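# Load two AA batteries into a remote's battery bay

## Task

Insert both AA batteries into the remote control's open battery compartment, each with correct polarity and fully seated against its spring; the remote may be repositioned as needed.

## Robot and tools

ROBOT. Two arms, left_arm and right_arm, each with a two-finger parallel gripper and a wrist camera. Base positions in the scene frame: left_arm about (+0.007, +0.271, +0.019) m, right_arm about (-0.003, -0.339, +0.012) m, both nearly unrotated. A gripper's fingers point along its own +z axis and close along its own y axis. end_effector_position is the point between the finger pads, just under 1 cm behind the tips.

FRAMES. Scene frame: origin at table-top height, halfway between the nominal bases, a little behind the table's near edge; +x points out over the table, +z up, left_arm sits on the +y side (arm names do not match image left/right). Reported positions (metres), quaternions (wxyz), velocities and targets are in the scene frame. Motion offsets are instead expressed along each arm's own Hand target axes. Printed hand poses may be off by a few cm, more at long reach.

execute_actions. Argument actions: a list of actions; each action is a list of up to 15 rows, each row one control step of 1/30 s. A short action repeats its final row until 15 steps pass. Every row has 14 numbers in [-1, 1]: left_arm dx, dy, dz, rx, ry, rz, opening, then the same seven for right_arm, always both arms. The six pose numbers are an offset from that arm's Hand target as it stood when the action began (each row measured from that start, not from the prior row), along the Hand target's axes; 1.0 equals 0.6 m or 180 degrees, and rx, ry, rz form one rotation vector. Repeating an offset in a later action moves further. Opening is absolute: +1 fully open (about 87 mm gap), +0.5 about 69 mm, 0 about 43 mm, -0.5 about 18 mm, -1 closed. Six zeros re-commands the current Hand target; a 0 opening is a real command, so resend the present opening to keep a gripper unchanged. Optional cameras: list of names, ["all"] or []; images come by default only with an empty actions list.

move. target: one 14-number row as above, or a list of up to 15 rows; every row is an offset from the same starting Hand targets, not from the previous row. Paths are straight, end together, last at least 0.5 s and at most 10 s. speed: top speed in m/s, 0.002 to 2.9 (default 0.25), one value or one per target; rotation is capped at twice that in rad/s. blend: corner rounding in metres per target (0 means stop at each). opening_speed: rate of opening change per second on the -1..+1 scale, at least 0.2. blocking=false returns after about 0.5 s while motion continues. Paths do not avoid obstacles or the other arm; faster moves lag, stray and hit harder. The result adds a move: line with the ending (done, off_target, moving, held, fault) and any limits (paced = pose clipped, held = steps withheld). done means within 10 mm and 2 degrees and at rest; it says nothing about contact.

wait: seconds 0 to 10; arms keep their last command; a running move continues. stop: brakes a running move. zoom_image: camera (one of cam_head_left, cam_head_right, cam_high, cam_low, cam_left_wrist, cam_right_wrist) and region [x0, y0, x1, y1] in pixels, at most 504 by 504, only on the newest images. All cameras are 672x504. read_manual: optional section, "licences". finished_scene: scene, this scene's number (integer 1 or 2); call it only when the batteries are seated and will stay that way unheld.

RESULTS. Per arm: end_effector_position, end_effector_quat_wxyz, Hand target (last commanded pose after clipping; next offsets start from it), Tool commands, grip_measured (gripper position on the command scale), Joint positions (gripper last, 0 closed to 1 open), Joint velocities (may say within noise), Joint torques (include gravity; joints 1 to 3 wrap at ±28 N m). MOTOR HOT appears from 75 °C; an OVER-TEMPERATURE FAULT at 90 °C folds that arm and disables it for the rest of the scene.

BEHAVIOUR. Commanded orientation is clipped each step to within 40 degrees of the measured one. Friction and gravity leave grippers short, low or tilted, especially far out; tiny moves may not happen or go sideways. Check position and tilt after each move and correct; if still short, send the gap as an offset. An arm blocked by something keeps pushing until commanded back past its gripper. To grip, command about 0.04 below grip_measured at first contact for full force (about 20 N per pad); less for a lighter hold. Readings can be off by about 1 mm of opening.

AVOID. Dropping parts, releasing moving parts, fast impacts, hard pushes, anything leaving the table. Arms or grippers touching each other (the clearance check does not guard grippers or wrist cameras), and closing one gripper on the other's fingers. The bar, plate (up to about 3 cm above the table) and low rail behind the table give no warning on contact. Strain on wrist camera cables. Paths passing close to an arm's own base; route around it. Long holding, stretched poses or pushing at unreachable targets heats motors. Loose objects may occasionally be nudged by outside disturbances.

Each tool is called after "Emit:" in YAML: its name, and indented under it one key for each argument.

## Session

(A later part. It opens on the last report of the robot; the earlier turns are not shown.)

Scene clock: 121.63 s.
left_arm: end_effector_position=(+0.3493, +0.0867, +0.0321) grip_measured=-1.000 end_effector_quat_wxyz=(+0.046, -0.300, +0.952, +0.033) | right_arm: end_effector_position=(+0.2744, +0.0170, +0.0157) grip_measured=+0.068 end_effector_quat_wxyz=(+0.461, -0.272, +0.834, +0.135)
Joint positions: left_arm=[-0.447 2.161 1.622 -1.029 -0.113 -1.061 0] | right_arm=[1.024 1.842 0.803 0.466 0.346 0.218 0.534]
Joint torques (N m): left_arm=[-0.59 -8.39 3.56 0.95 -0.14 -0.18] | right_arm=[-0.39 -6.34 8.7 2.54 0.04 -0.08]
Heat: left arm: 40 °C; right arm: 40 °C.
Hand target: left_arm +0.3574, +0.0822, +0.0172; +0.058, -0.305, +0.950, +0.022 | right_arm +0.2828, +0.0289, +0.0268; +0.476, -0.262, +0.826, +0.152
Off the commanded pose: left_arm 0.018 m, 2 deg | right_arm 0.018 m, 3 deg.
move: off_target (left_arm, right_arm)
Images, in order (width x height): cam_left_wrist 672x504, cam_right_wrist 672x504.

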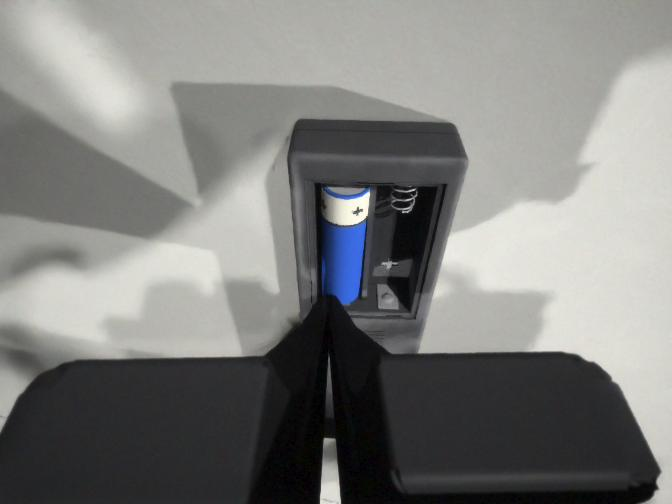

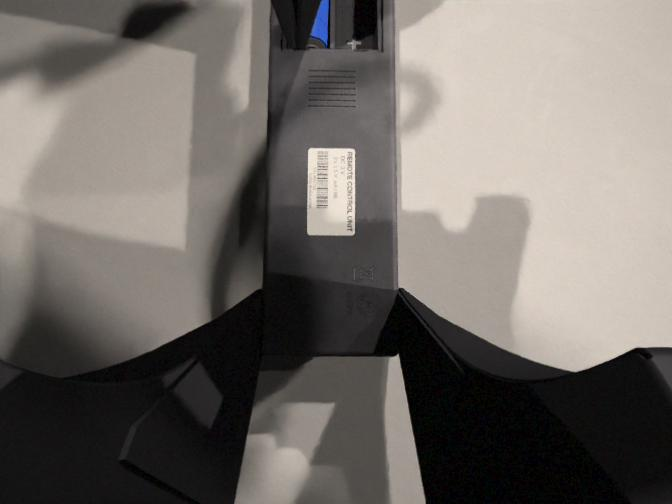

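Emit:
move:
  target:
    - [-0.015,0,-0.13,0,0,0,-1,0,0,0,0,0,0,0.0]
    - [-0.034,0.309,-0.1685,0,0.036,0.081,0.0,0,0,0,0,0,0,0.0]
  speed: 0.3
  blend: [0.03,0]
  cameras: ["cam_left_wrist","cam_right_wrist"]

Emit:
zoom_image:
  camera: "cam_right_wrist"
  region: [270, 0, 400, 60]

Scene clock: 124.80 s.
left_arm: end_effector_position=(+0.2580, +0.2374, +0.1161) grip_measured=+0.000 end_effector_quat_wxyz=(-0.005, -0.190, +0.982, +0.020) | right_arm: end_effector_position=(+0.2744, +0.0170, +0.0157) grip_measured=+0.068 end_effector_quat_wxyz=(+0.461, -0.272, +0.834, +0.135)
Joint positions: left_arm=[-0.086 1.689 1.313 -1.233 -0.044 -0.474 0.5] | right_arm=[1.024 1.842 0.803 0.466 0.346 0.218 0.534]
Joint torques (N m): left_arm=[-0.14 -8.99 6.2 0.16 0.07 0.11] | right_arm=[-0.65 -6.27 8.55 2.56 0.07 -0.02]
Heat: left arm: 40 °C; right arm: 40 °C.
Hand target: left_arm +0.2560, +0.2367, +0.1213; +0.001, -0.183, +0.983, +0.012 | right_arm +0.2828, +0.0289, +0.0268; +0.476, -0.262, +0.826, +0.152
Off the commanded pose: left_arm 0.006 m, 1 deg | right_arm 0.018 m, 3 deg.
move: off_target (right_arm)
Images, in order (width x height): cam_left_wrist 672x504, cam_right_wrist 672x504.

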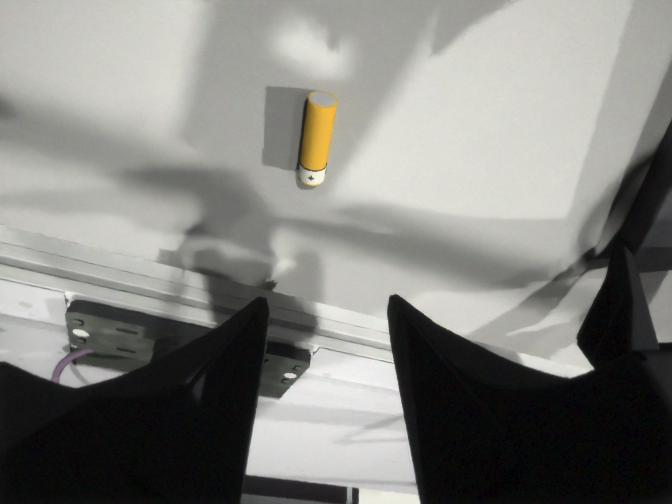

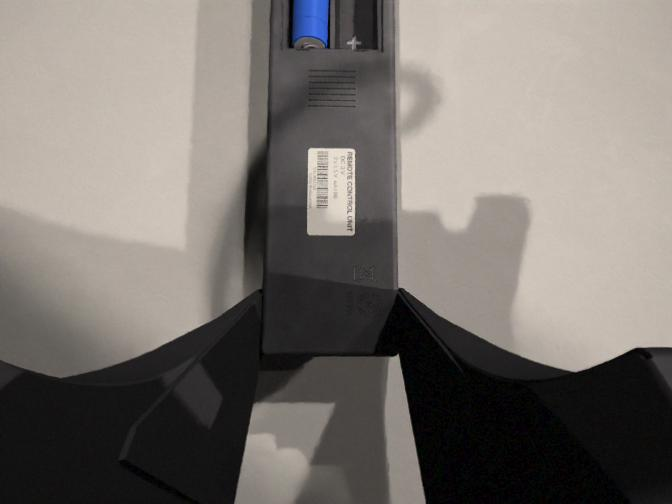

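Scaled by 3.877.

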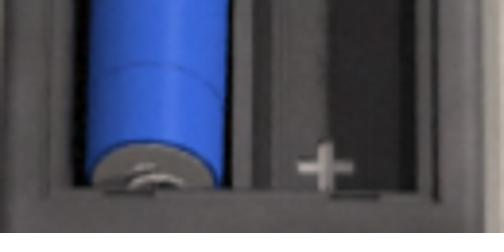

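Emit:
move:
  target:
    - [0.033,0.018,0.09,0,0,0.044,0.0,0,0,0,0,0,0,0.0]
  speed: 0.15
  cameras: ["cam_left_wrist"]

Scene clock: 126.80 s.
left_arm: end_effector_position=(+0.2286, +0.2439, +0.0632) grip_measured=+0.000 end_effector_quat_wxyz=(-0.019, -0.124, +0.992, +0.023) | right_arm: end_effector_position=(+0.2744, +0.0170, +0.0157) grip_measured=+0.068 end_effector_quat_wxyz=(+0.461, -0.272, +0.834, +0.135)
Joint positions: left_arm=[-0.089 1.658 1.057 -1.035 -0.044 -0.346 0.5] | right_arm=[1.024 1.842 0.803 0.466 0.346 0.218 0.534]
Joint torques (N m): left_arm=[-0.83 -8.57 5.76 0.32 0.02 0.11] | right_arm=[-0.53 -6.45 8.53 2.58 0 -0.05]
Heat: left arm: 39 °C; right arm: 40 °C.
Hand target: left_arm +0.2335, +0.2410, +0.0674; +0.000, -0.115, +0.993, +0.012 | right_arm +0.2828, +0.0289, +0.0268; +0.476, -0.262, +0.826, +0.152
Off the commanded pose: left_arm 0.007 m, 3 deg | right_arm 0.018 m, 3 deg.
move: off_target (left_arm, right_arm)
Images, in order (width x height): cam_left_wrist 672x504.

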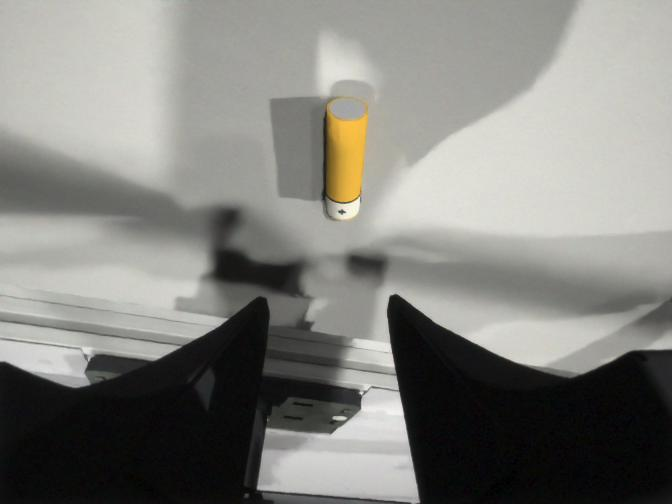

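Emit:
move:
  target:
    - [0.008,-0.0083,0.06,0,0,0.006,0.0,0,0,0,0,0,0,0.0]
    - [0.005,-0.0083,0.0915,0,0,0.006,0.0,0,0,0,0,0,0,0.0]
    - [0.005,-0.0083,0.0915,0,0,0.006,-0.72,0,0,0,0,0,0,0.0]
  speed: 0.12
  opening_speed: 2
  cameras: ["cam_left_wrist"]

Scene clock: 130.00 s.
left_arm: end_effector_position=(+0.2273, +0.2389, +0.0139) grip_measured=-0.618 end_effector_quat_wxyz=(-0.007, -0.114, +0.993, +0.019) | right_arm: end_effector_position=(+0.2744, +0.0170, +0.0157) grip_measured=+0.068 end_effector_quat_wxyz=(+0.461, -0.272, +0.834, +0.135)
Joint positions: left_arm=[-0.109 1.716 0.91 -0.804 -0.043 -0.344 0.191] | right_arm=[1.024 1.842 0.803 0.466 0.346 0.218 0.534]
Joint torques (N m): left_arm=[-0.66 -5.68 5.71 0.41 0.01 0.11] | right_arm=[-0.4 -6.32 8.5 2.53 0.02 -0.06]
Heat: left arm: 39 °C; right arm: 41 °C.
Hand target: left_arm +0.2315, +0.2368, +0.0124; +0.000, -0.105, +0.994, +0.012 | right_arm +0.2828, +0.0289, +0.0268; +0.476, -0.262, +0.826, +0.152
Off the commanded pose: left_arm 0.005 m, 1 deg | right_arm 0.018 m, 3 deg.
move: off_target (right_arm)
Images, in order (width x height): cam_left_wrist 672x504.

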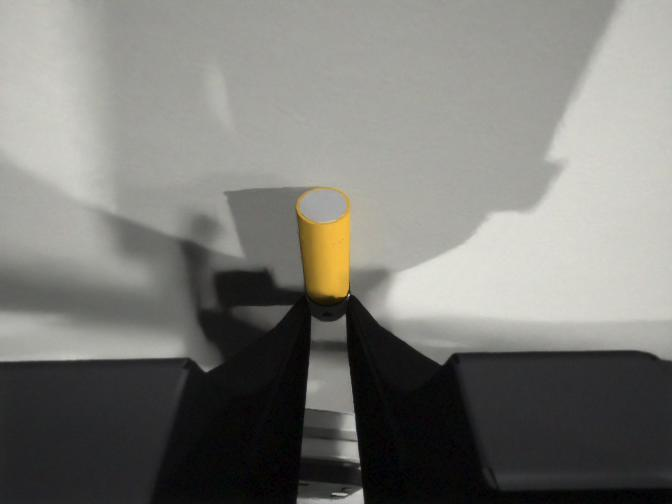

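Emit:
move:
  target:
    - [0,0,-0.14,0,0,0,-0.72,0,0,0,0,0,0,0.0]
    - [-0.155,-0.331,-0.124,0.0201,0.0987,-0.1269,-0.72,0,0,0,0,0,0,0.0]
  speed: [0.2,0.3]
  blend: [0.02,0]
  cameras: ["cam_left_wrist","cam_right_wrist"]

Emit:
zoom_image:
  camera: "cam_right_wrist"
  region: [260, 0, 420, 120]

Emit:
zoom_image:
  camera: "cam_left_wrist"
  region: [240, 150, 440, 350]

Scene clock: 133.33 s.
left_arm: end_effector_position=(+0.3617, +0.0642, +0.0783) grip_measured=-0.618 end_effector_quat_wxyz=(-0.144, -0.293, +0.945, -0.030) | right_arm: end_effector_position=(+0.2744, +0.0170, +0.0157) grip_measured=+0.068 end_effector_quat_wxyz=(+0.461, -0.272, +0.834, +0.135)
Joint positions: left_arm=[-0.349 2.476 2.246 -1.555 0.219 -0.936 0.191] | right_arm=[1.024 1.842 0.803 0.466 0.346 0.218 0.534]
Joint torques (N m): left_arm=[-0.5 -11.26 8.65 -0.23 0.15 -0.16] | right_arm=[-0.47 -6.39 8.66 2.53 0.05 -0.1]
Heat: left arm: 39 °C; right arm: 41 °C.
Hand target: left_arm +0.3643, +0.0602, +0.0822; -0.147, -0.300, +0.942, -0.035 | right_arm +0.2828, +0.0289, +0.0268; +0.476, -0.262, +0.826, +0.152
Off the commanded pose: left_arm 0.006 m, 1 deg | right_arm 0.018 m, 3 deg.
joint sent to its limit (left arm) — joint 4 (wrist pitch), lower limit. The joint targets still meet the commanded pose.
move: off_target (right_arm)
Images, in order (width x height): cam_left_wrist 672x504, cam_right_wrist 672x504.

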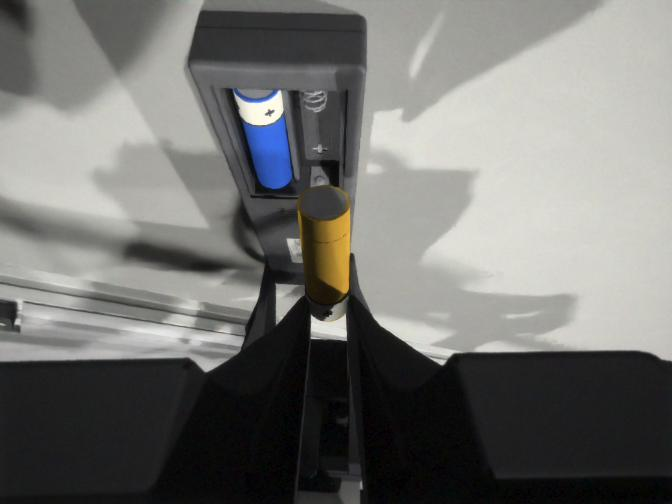

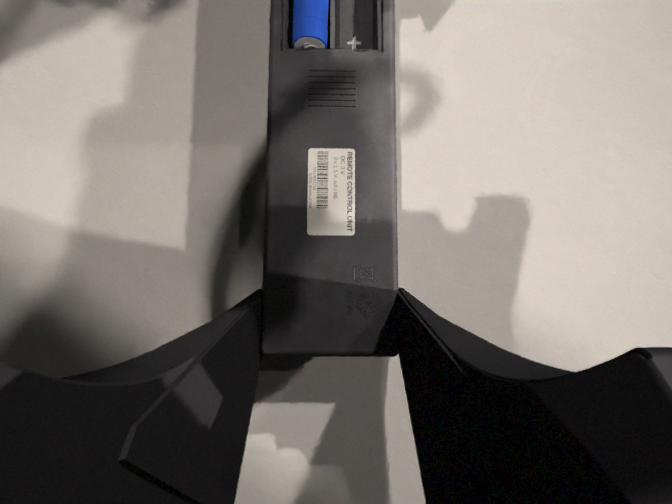

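Scaled by 3.150.

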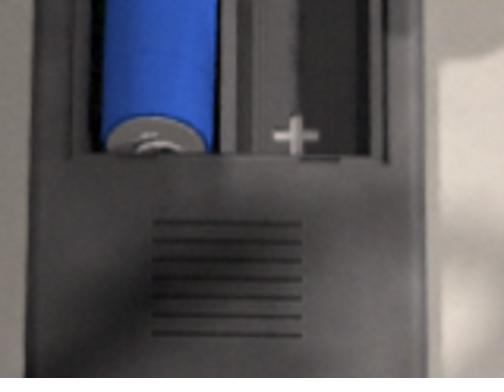

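Scaled by 2.520.

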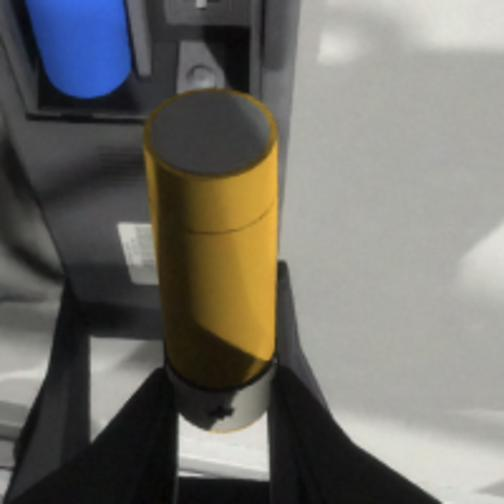

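Emit:
move:
  target: [-0.0135,0.0058,0.0537,0,0.028,0,-0.72,0,0,0,0,0,0,0.0]
  speed: 0.12
  cameras: ["cam_left_wrist","cam_right_wrist"]

Emit:
zoom_image:
  camera: "cam_right_wrist"
  region: [260, 0, 420, 120]

Emit:
zoom_image:
  camera: "cam_left_wrist"
  region: [240, 150, 440, 350]

Scene clock: 136.30 s.
left_arm: end_effector_position=(+0.3577, +0.0639, +0.0491) grip_measured=-0.618 end_effector_quat_wxyz=(-0.189, -0.303, +0.933, -0.037) | right_arm: end_effector_position=(+0.2744, +0.0170, +0.0157) grip_measured=+0.068 end_effector_quat_wxyz=(+0.461, -0.272, +0.834, +0.135)
Joint positions: left_arm=[-0.328 2.54 2.207 -1.522 0.282 -0.926 0.191] | right_arm=[1.024 1.842 0.803 0.466 0.346 0.218 0.534]
Joint torques (N m): left_arm=[0.14 -11.88 6.38 -0.15 0.19 0.12] | right_arm=[-0.5 -6.45 8.62 2.54 0.08 -0.02]
Heat: left arm: 39 °C; right arm: 41 °C.
Hand target: left_arm +0.3604, +0.0627, +0.0490; -0.188, -0.298, +0.935, -0.048 | right_arm +0.2828, +0.0289, +0.0268; +0.476, -0.262, +0.826, +0.152
Off the commanded pose: left_arm 0.003 m, 1 deg | right_arm 0.018 m, 3 deg.
move: off_target (right_arm)
Images, in order (width x height): cam_left_wrist 672x504, cam_right_wrist 672x504.

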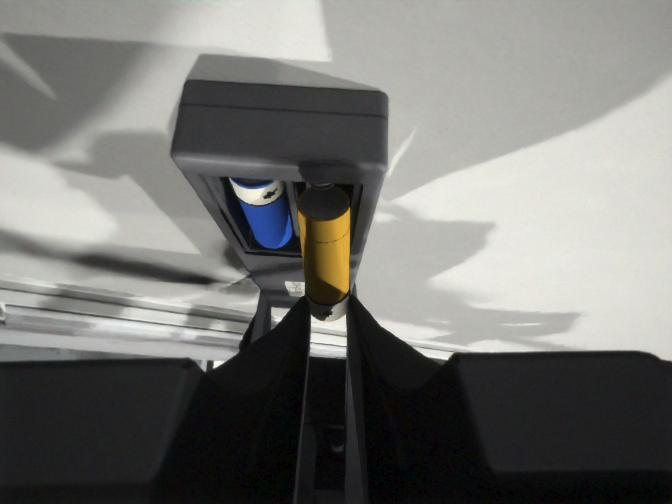

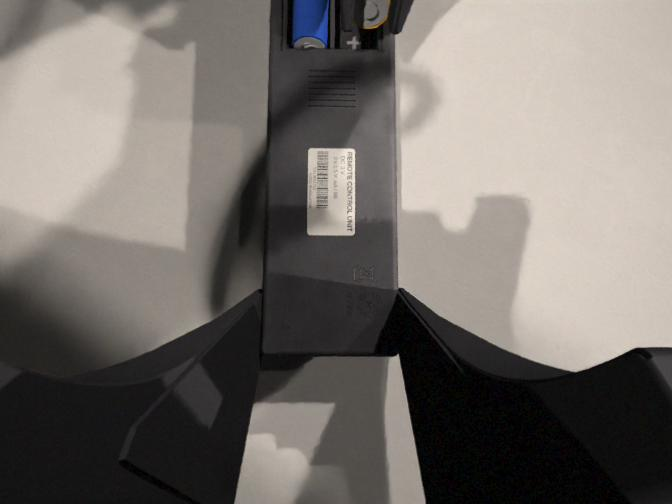

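Scaled by 3.150.

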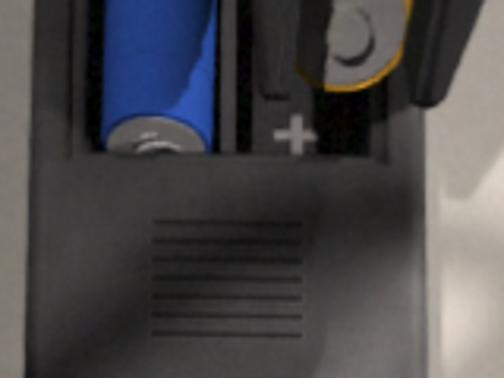

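Scaled by 2.520.

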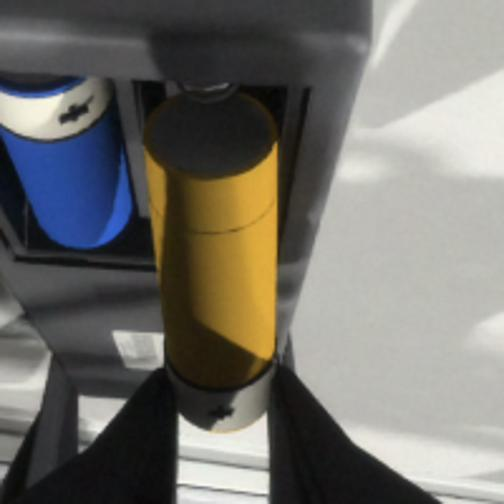

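Emit:
move:
  target: [-0.0072,0.0045,0.017,-0.0051,0,0.0129,-0.72,0,0,0,0,0,0,0.0]
  speed: 0.1
  cameras: ["cam_left_wrist","cam_right_wrist"]

Emit:
zoom_image:
  camera: "cam_right_wrist"
  region: [260, 0, 420, 120]

Emit:
zoom_image:
  camera: "cam_left_wrist"
  region: [240, 150, 440, 350]

Scene clock: 138.33 s.
left_arm: end_effector_position=(+0.3556, +0.0656, +0.0424) grip_measured=-0.618 end_effector_quat_wxyz=(-0.193, -0.284, +0.938, -0.038) | right_arm: end_effector_position=(+0.2744, +0.0170, +0.0157) grip_measured=+0.068 end_effector_quat_wxyz=(+0.461, -0.272, +0.834, +0.135)
Joint positions: left_arm=[-0.328 2.553 2.199 -1.514 0.283 -0.884 0.191] | right_arm=[1.024 1.842 0.803 0.466 0.346 0.218 0.534]
Joint torques (N m): left_arm=[-0.06 -11.54 5.85 -0.11 0.06 0.13] | right_arm=[-0.68 -6.48 8.85 2.59 -0.02 -0.06]
Heat: left arm: 39 °C; right arm: 41 °C.
Hand target: left_arm +0.3588, +0.0651, +0.0380; -0.189, -0.278, +0.941, -0.045 | right_arm +0.2828, +0.0289, +0.0268; +0.476, -0.262, +0.826, +0.152
Off the commanded pose: left_arm 0.005 m, 1 deg | right_arm 0.018 m, 3 deg.
move: off_target (right_arm)
Images, in order (width x height): cam_left_wrist 672x504, cam_right_wrist 672x504.

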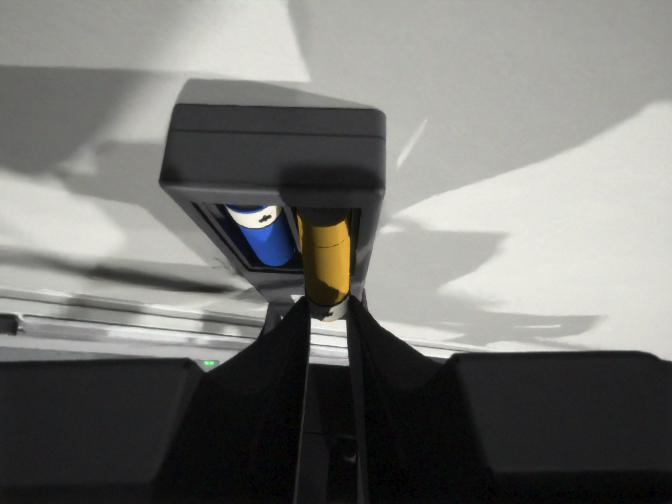

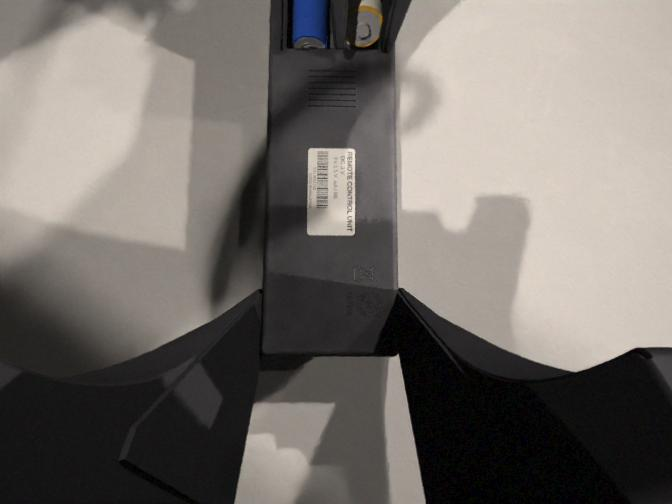

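Scaled by 3.150.

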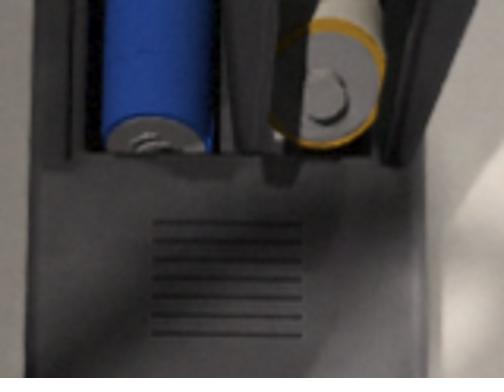

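Scaled by 2.520.

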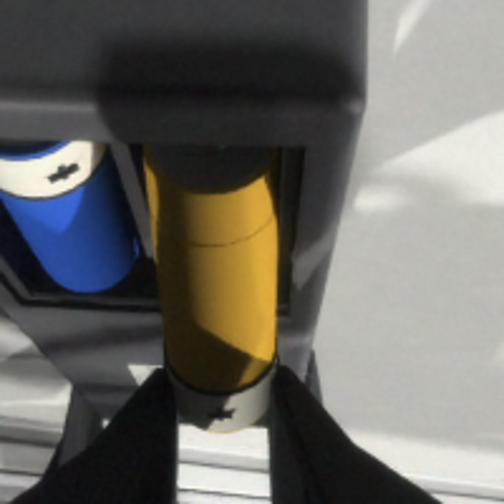

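Emit:
move:
  target: [-0.045,0.0,-0.0115,0,0,0,-0.78,0,0,0,0,0,0,0.0]
  speed: 0.08
  cameras: ["cam_left_wrist","cam_right_wrist"]

Emit:
zoom_image:
  camera: "cam_right_wrist"
  region: [260, 0, 420, 120]

Emit:
zoom_image:
  camera: "cam_left_wrist"
  region: [240, 150, 440, 350]

Scene clock: 140.03 s.
left_arm: end_effector_position=(+0.3644, +0.0693, +0.0402) grip_measured=-0.618 end_effector_quat_wxyz=(-0.214, -0.280, +0.935, -0.046) | right_arm: end_effector_position=(+0.2771, +0.0202, +0.0176) grip_measured=+0.068 end_effector_quat_wxyz=(+0.465, -0.269, +0.832, +0.139)
Joint positions: left_arm=[-0.304 2.643 2.338 -1.598 0.311 -0.844 0.191] | right_arm=[1.022 1.85 0.812 0.478 0.346 0.218 0.534]
Joint torques (N m): left_arm=[1.74 -11.03 9.09 -0.01 -0.28 0.14] | right_arm=[-0.69 -6.99 8.02 2.52 0.12 -0.08]
Heat: left arm: 39 °C; right arm: 41 °C.
Hand target: left_arm +0.3820, +0.0801, +0.0341; -0.189, -0.278, +0.941, -0.045 | right_arm +0.2828, +0.0289, +0.0267; +0.476, -0.262, +0.826, +0.152
Off the commanded pose: left_arm 0.021 m, 3 deg | right_arm 0.014 m, 2 deg.
joint read past its limit (left arm) — joint 4 (wrist pitch), lower limit.
joint sent to its limit (left arm) — joint 4 (wrist pitch), lower limit. The joint targets still meet the commanded pose.
move: off_target (left_arm, right_arm)
Images, in order (width x height): cam_left_wrist 672x504, cam_right_wrist 672x504.

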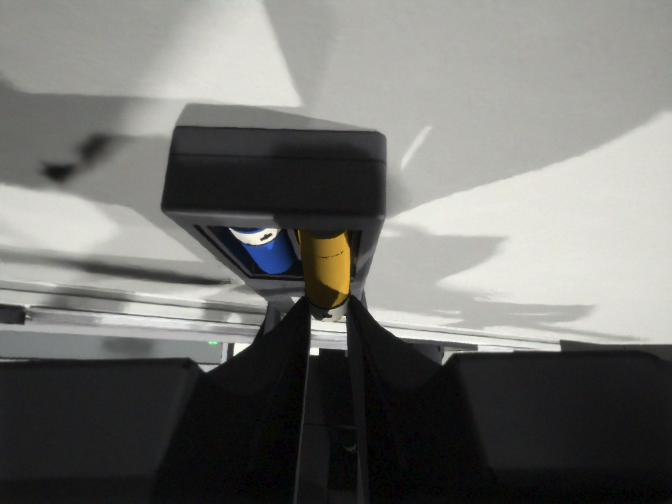

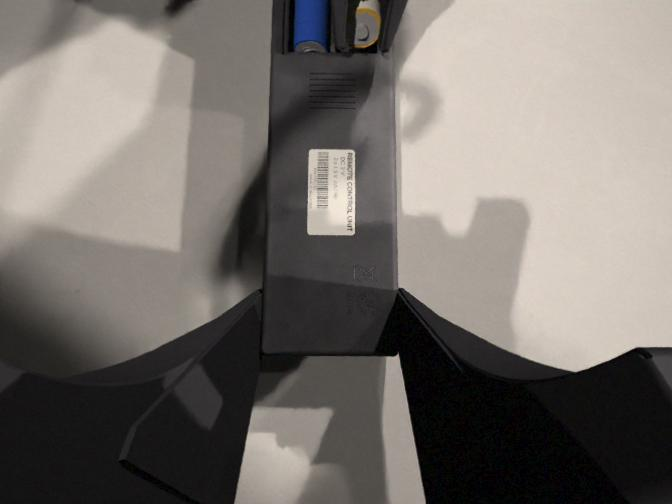

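Scaled by 3.150.

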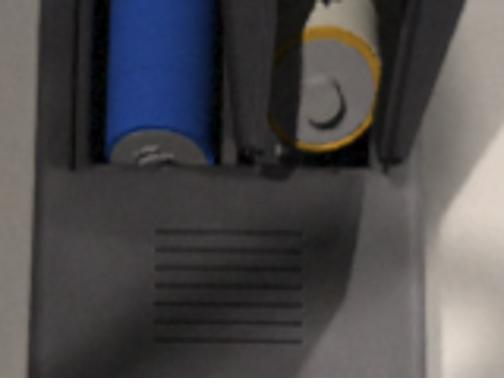

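Scaled by 2.520.

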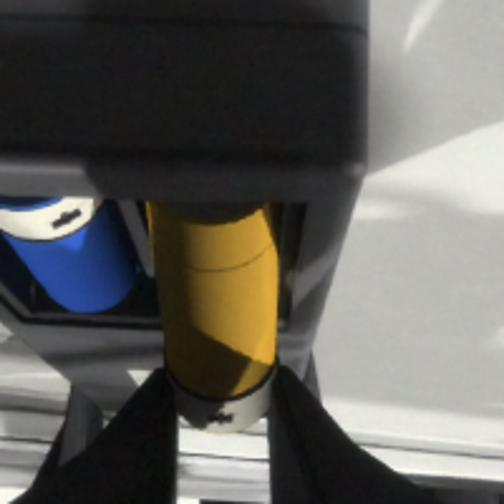

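Emit:
move:
  target: [-0.0143,0,0.009,0,-0.039,0,-0.78,0.0208,0,-0.036,0,0,0,0.0]
  speed: 0.08
  cameras: ["cam_left_wrist","cam_right_wrist"]

Emit:
zoom_image:
  camera: "cam_right_wrist"
  region: [260, 0, 420, 120]

Emit:
zoom_image:
  camera: "cam_left_wrist"
  region: [240, 150, 440, 350]

Scene clock: 142.33 s.
left_arm: end_effector_position=(+0.3542, +0.0687, +0.0326) grip_measured=-0.618 end_effector_quat_wxyz=(-0.223, -0.275, +0.935, -0.030) | right_arm: end_effector_position=(+0.2673, +0.0160, +0.0166) grip_measured=+0.068 end_effector_quat_wxyz=(+0.469, -0.272, +0.828, +0.145)
Joint positions: left_arm=[-0.318 2.635 2.286 -1.583 0.297 -0.846 0.191] | right_arm=[1.037 1.827 0.757 0.524 0.349 0.218 0.534]
Joint torques (N m): left_arm=[1.18 -15.54 5.78 0.61 -0.92 -0.17] | right_arm=[0.8 -9.68 3.88 2.19 0.24 0.08]
Heat: left arm: 40 °C; right arm: 41 °C.
Hand target: left_arm +0.3869, +0.0834, +0.0258; -0.131, -0.280, +0.951, -0.028 | right_arm +0.2624, +0.0146, +0.0268; +0.476, -0.262, +0.826, +0.152
Off the commanded pose: left_arm 0.036 m, 11 deg | right_arm 0.011 m, 2 deg.
joint read past its limit (left arm) — joint 4 (wrist pitch), lower limit.
move: off_target (left_arm, right_arm)
Images, in order (width x height): cam_left_wrist 672x504, cam_right_wrist 672x504.

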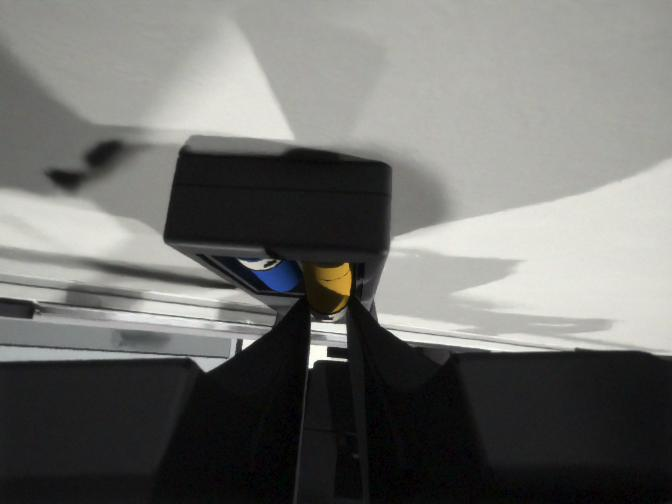

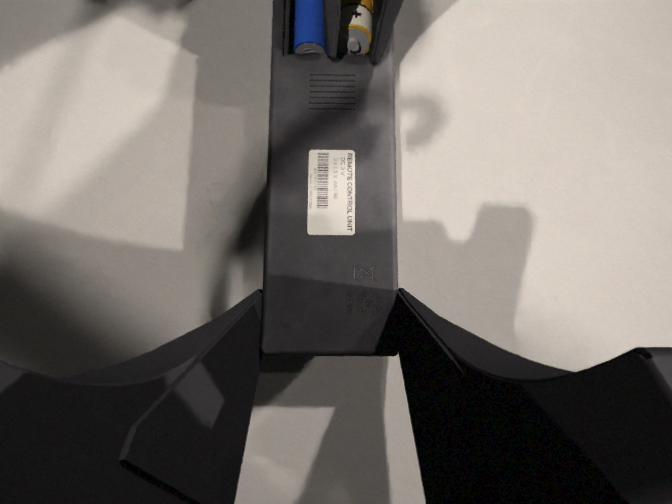

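Scaled by 3.150.

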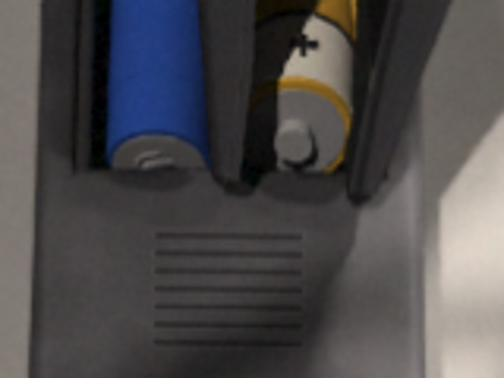

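Scaled by 2.520.

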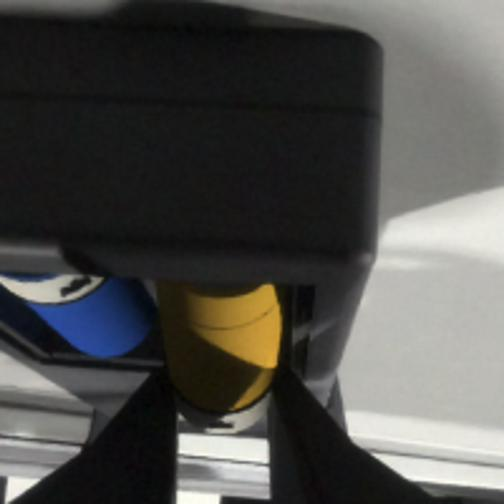

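Emit:
move:
  target:
    - [0.041,0,-0.0095,0,0.044,0,-0.78,0,0,0,0,0,0,0.0]
    - [0.041,0,-0.0095,0,0.044,0,-0.48,0,0,0,0,0,0,0.0]
    - [0.038,0,-0.08,0,0.03,0,-0.48,0,0,0,0,0,0,0.0]
  speed: 0.08
  cameras: ["cam_left_wrist","cam_right_wrist"]

Emit:
zoom_image:
  camera: "cam_right_wrist"
  region: [260, 0, 420, 120]

Emit:
zoom_image:
  camera: "cam_left_wrist"
  region: [220, 150, 420, 350]

Scene clock: 146.13 s.
left_arm: end_effector_position=(+0.3674, +0.0779, +0.0594) grip_measured=-0.480 end_effector_quat_wxyz=(-0.184, -0.282, +0.940, -0.048) | right_arm: end_effector_position=(+0.2648, +0.0134, +0.0158) grip_measured=+0.068 end_effector_quat_wxyz=(+0.468, -0.271, +0.829, +0.142)
Joint positions: left_arm=[-0.294 2.56 2.287 -1.577 0.278 -0.847 0.26] | right_arm=[1.042 1.82 0.747 0.52 0.358 0.222 0.534]
Joint torques (N m): left_arm=[0.01 -16.05 8.42 -0.15 -0.08 -0.16] | right_arm=[0.32 -9.43 4.72 2.26 0.15 0.09]
Heat: left arm: 41 °C; right arm: 41 °C.
Hand target: left_arm +0.3796, +0.0775, +0.0782; -0.176, -0.278, +0.943, -0.041 | right_arm +0.2624, +0.0146, +0.0268; +0.476, -0.262, +0.826, +0.152
Off the commanded pose: left_arm 0.022 m, 1 deg | right_arm 0.011 m, 2 deg.
joint read past its limit (left arm) — joint 4 (wrist pitch), lower limit.
joint sent to its limit (left arm) — joint 4 (wrist pitch), lower limit. The joint targets are off in orientation, not in position.
move: off_target (left_arm, right_arm); target 2's new opening was sent with left_arm's hand 0.017 m and 4 deg from that target
Images, in order (width x height): cam_left_wrist 672x504, cam_right_wrist 672x504.

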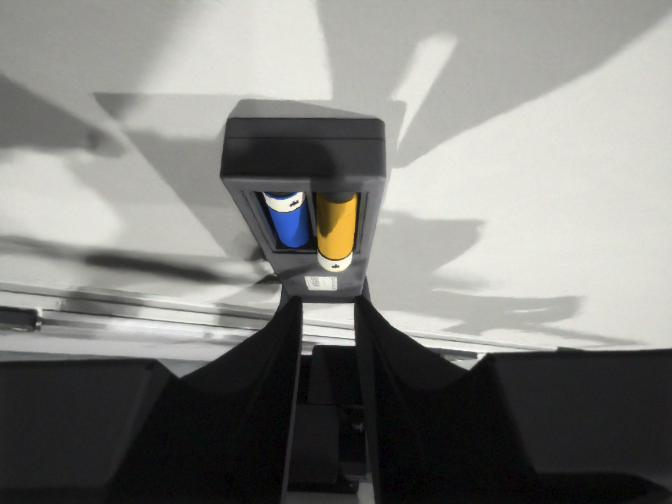

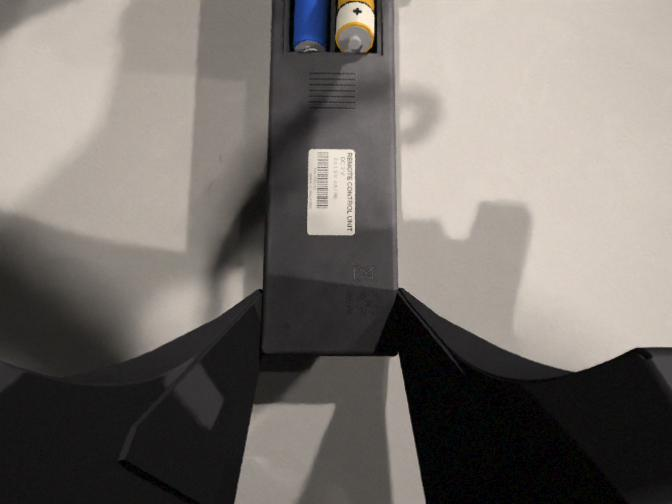

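Scaled by 3.150.

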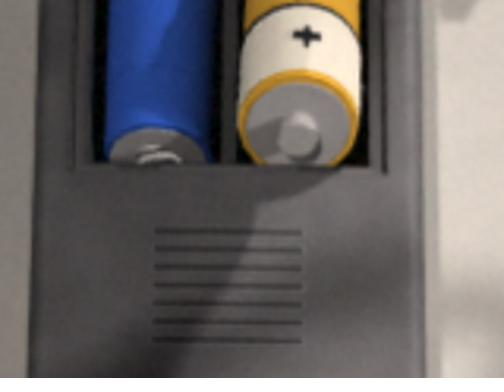

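Scaled by 2.520.

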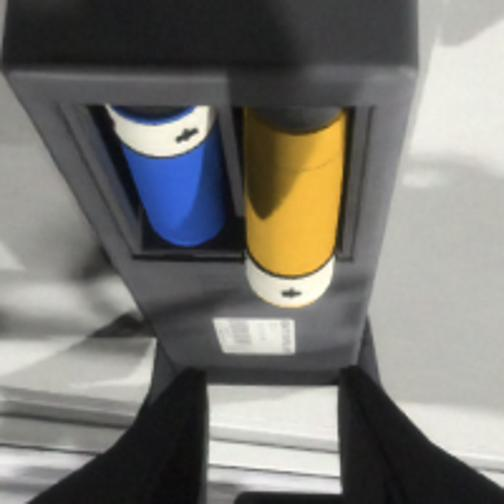

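Emit:
move:
  target:
    - [0.005,0,-0.015,0,-0.036,0,-0.48,0,0,0,0,0,0,0.0]
    - [0.033,0.004,0.02,0,-0.072,0,-0.8,0,0,0,0,0,0,0.0]
  speed: 0.12
  blend: [0.02,0]
  cameras: ["cam_left_wrist"]

Emit:
zoom_image:
  camera: "cam_left_wrist"
  region: [220, 130, 440, 350]

Scene clock: 149.47 s.
left_arm: end_effector_position=(+0.3526, +0.0684, +0.0572) grip_measured=-0.800 end_effector_quat_wxyz=(-0.096, -0.275, +0.956, +0.004) | right_arm: end_effector_position=(+0.2648, +0.0134, +0.0158) grip_measured=+0.068 end_effector_quat_wxyz=(+0.468, -0.271, +0.829, +0.142)
Joint positions: left_arm=[-0.392 2.39 2.046 -1.401 0.112 -0.95 0.1] | right_arm=[1.042 1.82 0.747 0.52 0.358 0.222 0.534]
Joint torques (N m): left_arm=[-0.64 -15.77 6.06 0.04 -0.12 -0.18] | right_arm=[0.25 -9.25 4.64 2.23 0.16 0.05]
Heat: left arm: 42 °C; right arm: 42 °C.
Hand target: left_arm +0.3592, +0.0673, +0.0740; -0.068, -0.281, +0.957, -0.009 | right_arm +0.2624, +0.0146, +0.0268; +0.476, -0.262, +0.826, +0.152
Off the commanded pose: left_arm 0.018 m, 4 deg | right_arm 0.011 m, 2 deg.
move: off_target (left_arm, right_arm); target 2's new opening was sent with left_arm's hand 0.018 m and 4 deg from that target
Images, in order (width x height): cam_left_wrist 672x504.

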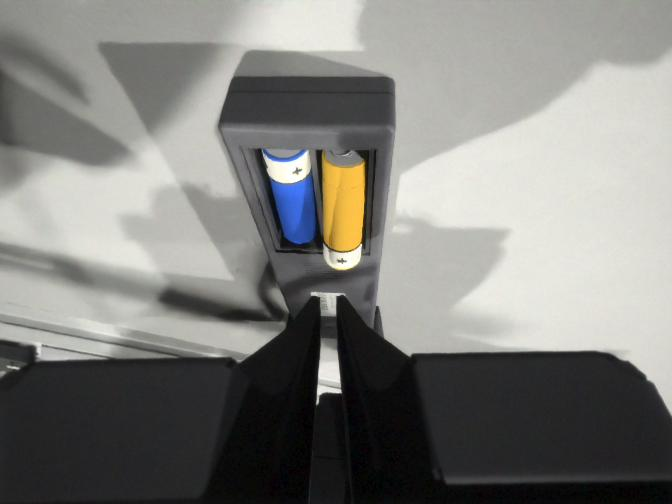

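Scaled by 2.291.

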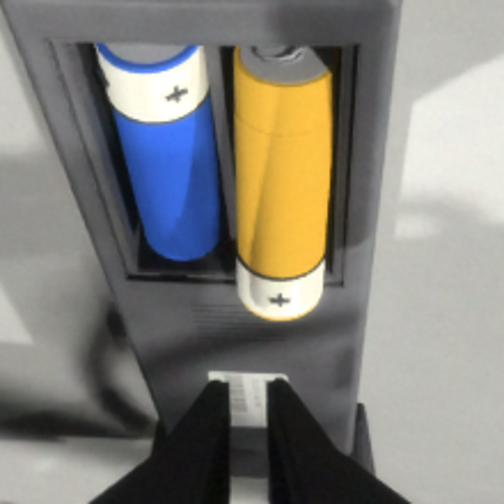

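Emit:
move:
  target:
    - [0.001,-0.0072,0.02,0.019,0,0,-0.8,0,0,0,0,0,0,0.0]
    - [-0.0045,-0.0072,0.08,0.019,0,0,-0.8,0,0,0,0,0,0,0.0]
    - [-0.0525,-0.0072,0.083,0.019,0,0,-0.8,0,0,0,0,0,0,0.0]
  speed: 0.08
  blend: [0.005,0,0]
  cameras: ["cam_left_wrist","cam_right_wrist"]

Emit:
zoom_image:
  camera: "cam_left_wrist"
  region: [220, 130, 440, 350]

Emit:
zoom_image:
  camera: "cam_right_wrist"
  region: [260, 0, 420, 120]

Scene clock: 153.17 s.
left_arm: end_effector_position=(+0.3515, +0.0773, +0.0314) grip_measured=-0.800 end_effector_quat_wxyz=(-0.108, -0.285, +0.952, -0.021) | right_arm: end_effector_position=(+0.2653, +0.0111, +0.0156) grip_measured=+0.068 end_effector_quat_wxyz=(+0.469, -0.267, +0.831, +0.138)
Joint positions: left_arm=[-0.352 2.371 1.9 -1.266 0.16 -0.929 0.1] | right_arm=[1.042 1.818 0.746 0.514 0.369 0.228 0.534]
Joint torques (N m): left_arm=[0.62 -9.13 8.83 0.74 -0.31 0.1] | right_arm=[0.35 -9.11 4.88 2.32 0.03 0.01]
Heat: left arm: 42 °C; right arm: 43 °C.
Hand target: left_arm +0.3814, +0.0778, +0.0203; -0.060, -0.283, +0.957, -0.038 | right_arm +0.2623, +0.0146, +0.0268; +0.476, -0.262, +0.826, +0.152
Off the commanded pose: left_arm 0.032 m, 6 deg | right_arm 0.012 m, 2 deg.
move: off_target (left_arm, right_arm)
Images, in order (width x height): cam_left_wrist 672x504, cam_right_wrist 672x504.

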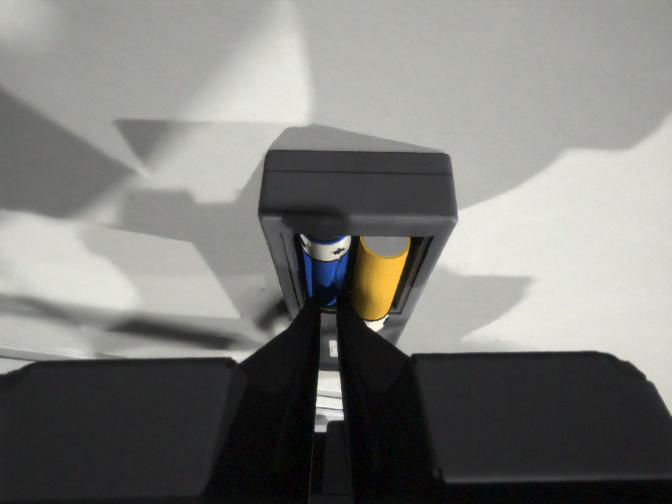

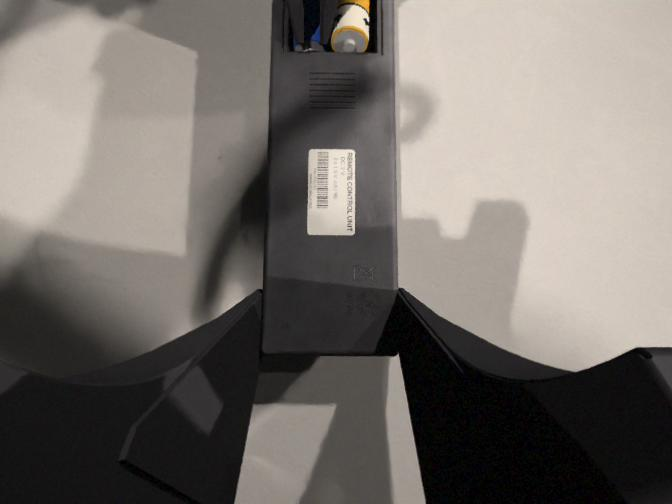

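Scaled by 2.291.

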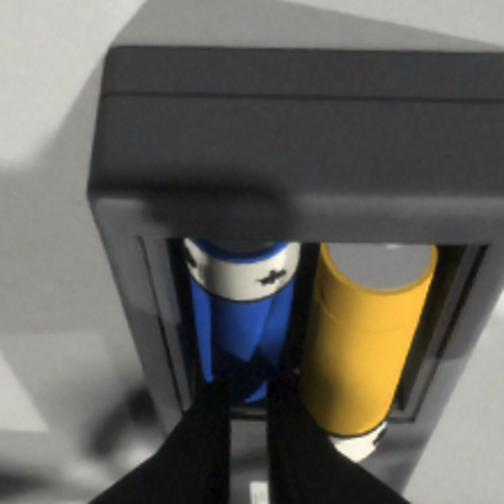

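Scaled by 3.150.

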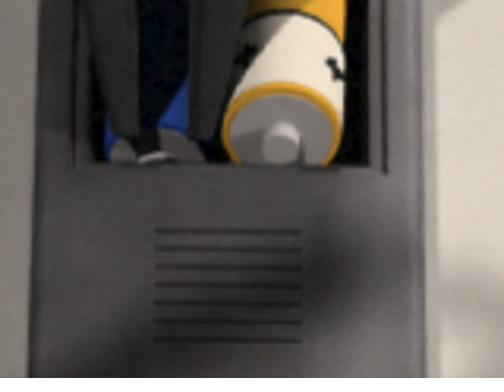

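Emit:
move:
  target:
    - [0.035,0.0,-0.066,0,0,0,-0.8,0,0,0,0,0,0,0.0]
    - [0.0617,0.0035,-0.078,0,0,0,-0.76,0,0,0,0,0,0,0.0]
  speed: 0.1
  cameras: ["cam_left_wrist","cam_right_wrist"]

Emit:
zoom_image:
  camera: "cam_left_wrist"
  region: [220, 100, 440, 320]

Emit:
zoom_image:
  camera: "cam_right_wrist"
  region: [260, 0, 420, 120]

Scene clock: 156.53 s.
left_arm: end_effector_position=(+0.3513, +0.0646, +0.0575) grip_measured=-0.760 end_effector_quat_wxyz=(-0.077, -0.277, +0.957, -0.031) | right_arm: end_effector_position=(+0.2654, +0.0111, +0.0156) grip_measured=+0.068 end_effector_quat_wxyz=(+0.469, -0.267, +0.831, +0.138)
Joint positions: left_arm=[-0.389 2.305 1.909 -1.276 0.142 -0.953 0.12] | right_arm=[1.042 1.818 0.746 0.514 0.37 0.228 0.534]
Joint torques (N m): left_arm=[-0.44 -14.75 6.2 0.09 -0.14 -0.18] | right_arm=[0.17 -9.16 4.62 2.3 0.05 0.06]
Heat: left arm: 43 °C; right arm: 43 °C.
Hand target: left_arm +0.3538, +0.0647, +0.0716; -0.060, -0.283, +0.956, -0.038 | right_arm +0.2624, +0.0146, +0.0268; +0.476, -0.262, +0.826, +0.152
Off the commanded pose: left_arm 0.014 m, 2 deg | right_arm 0.012 m, 2 deg.
move: off_target (left_arm, right_arm); target 2's new opening was sent with left_arm's hand 0.014 m and 2 deg from that target
Images, in order (width x height): cam_left_wrist 672x504, cam_right_wrist 672x504.

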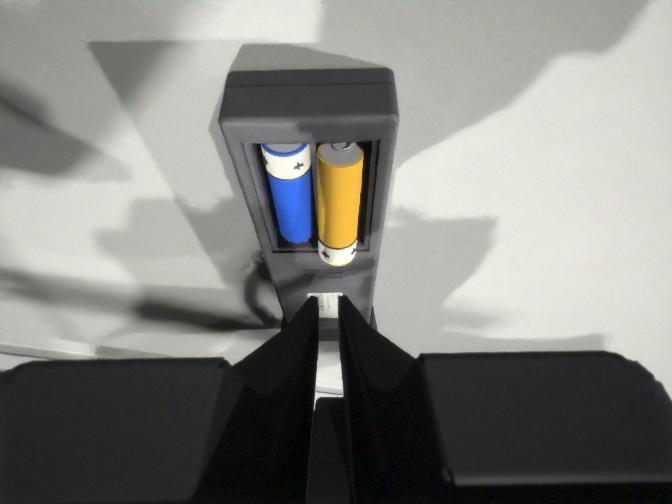

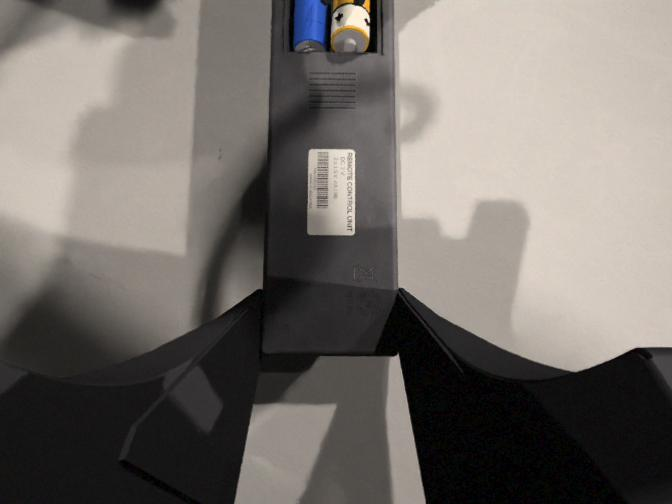

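Scaled by 2.291.

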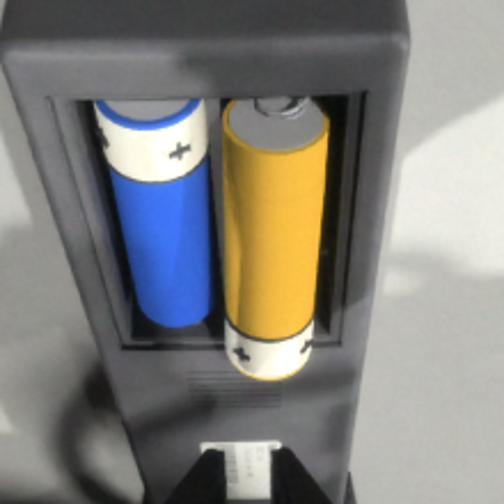

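Scaled by 3.150.

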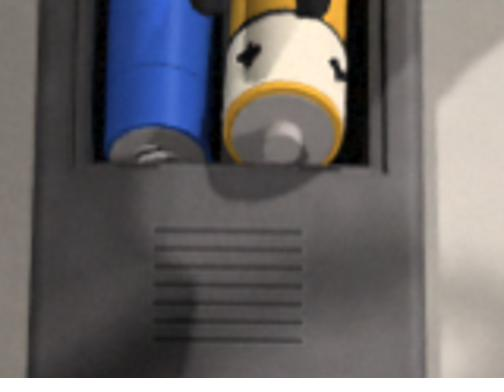

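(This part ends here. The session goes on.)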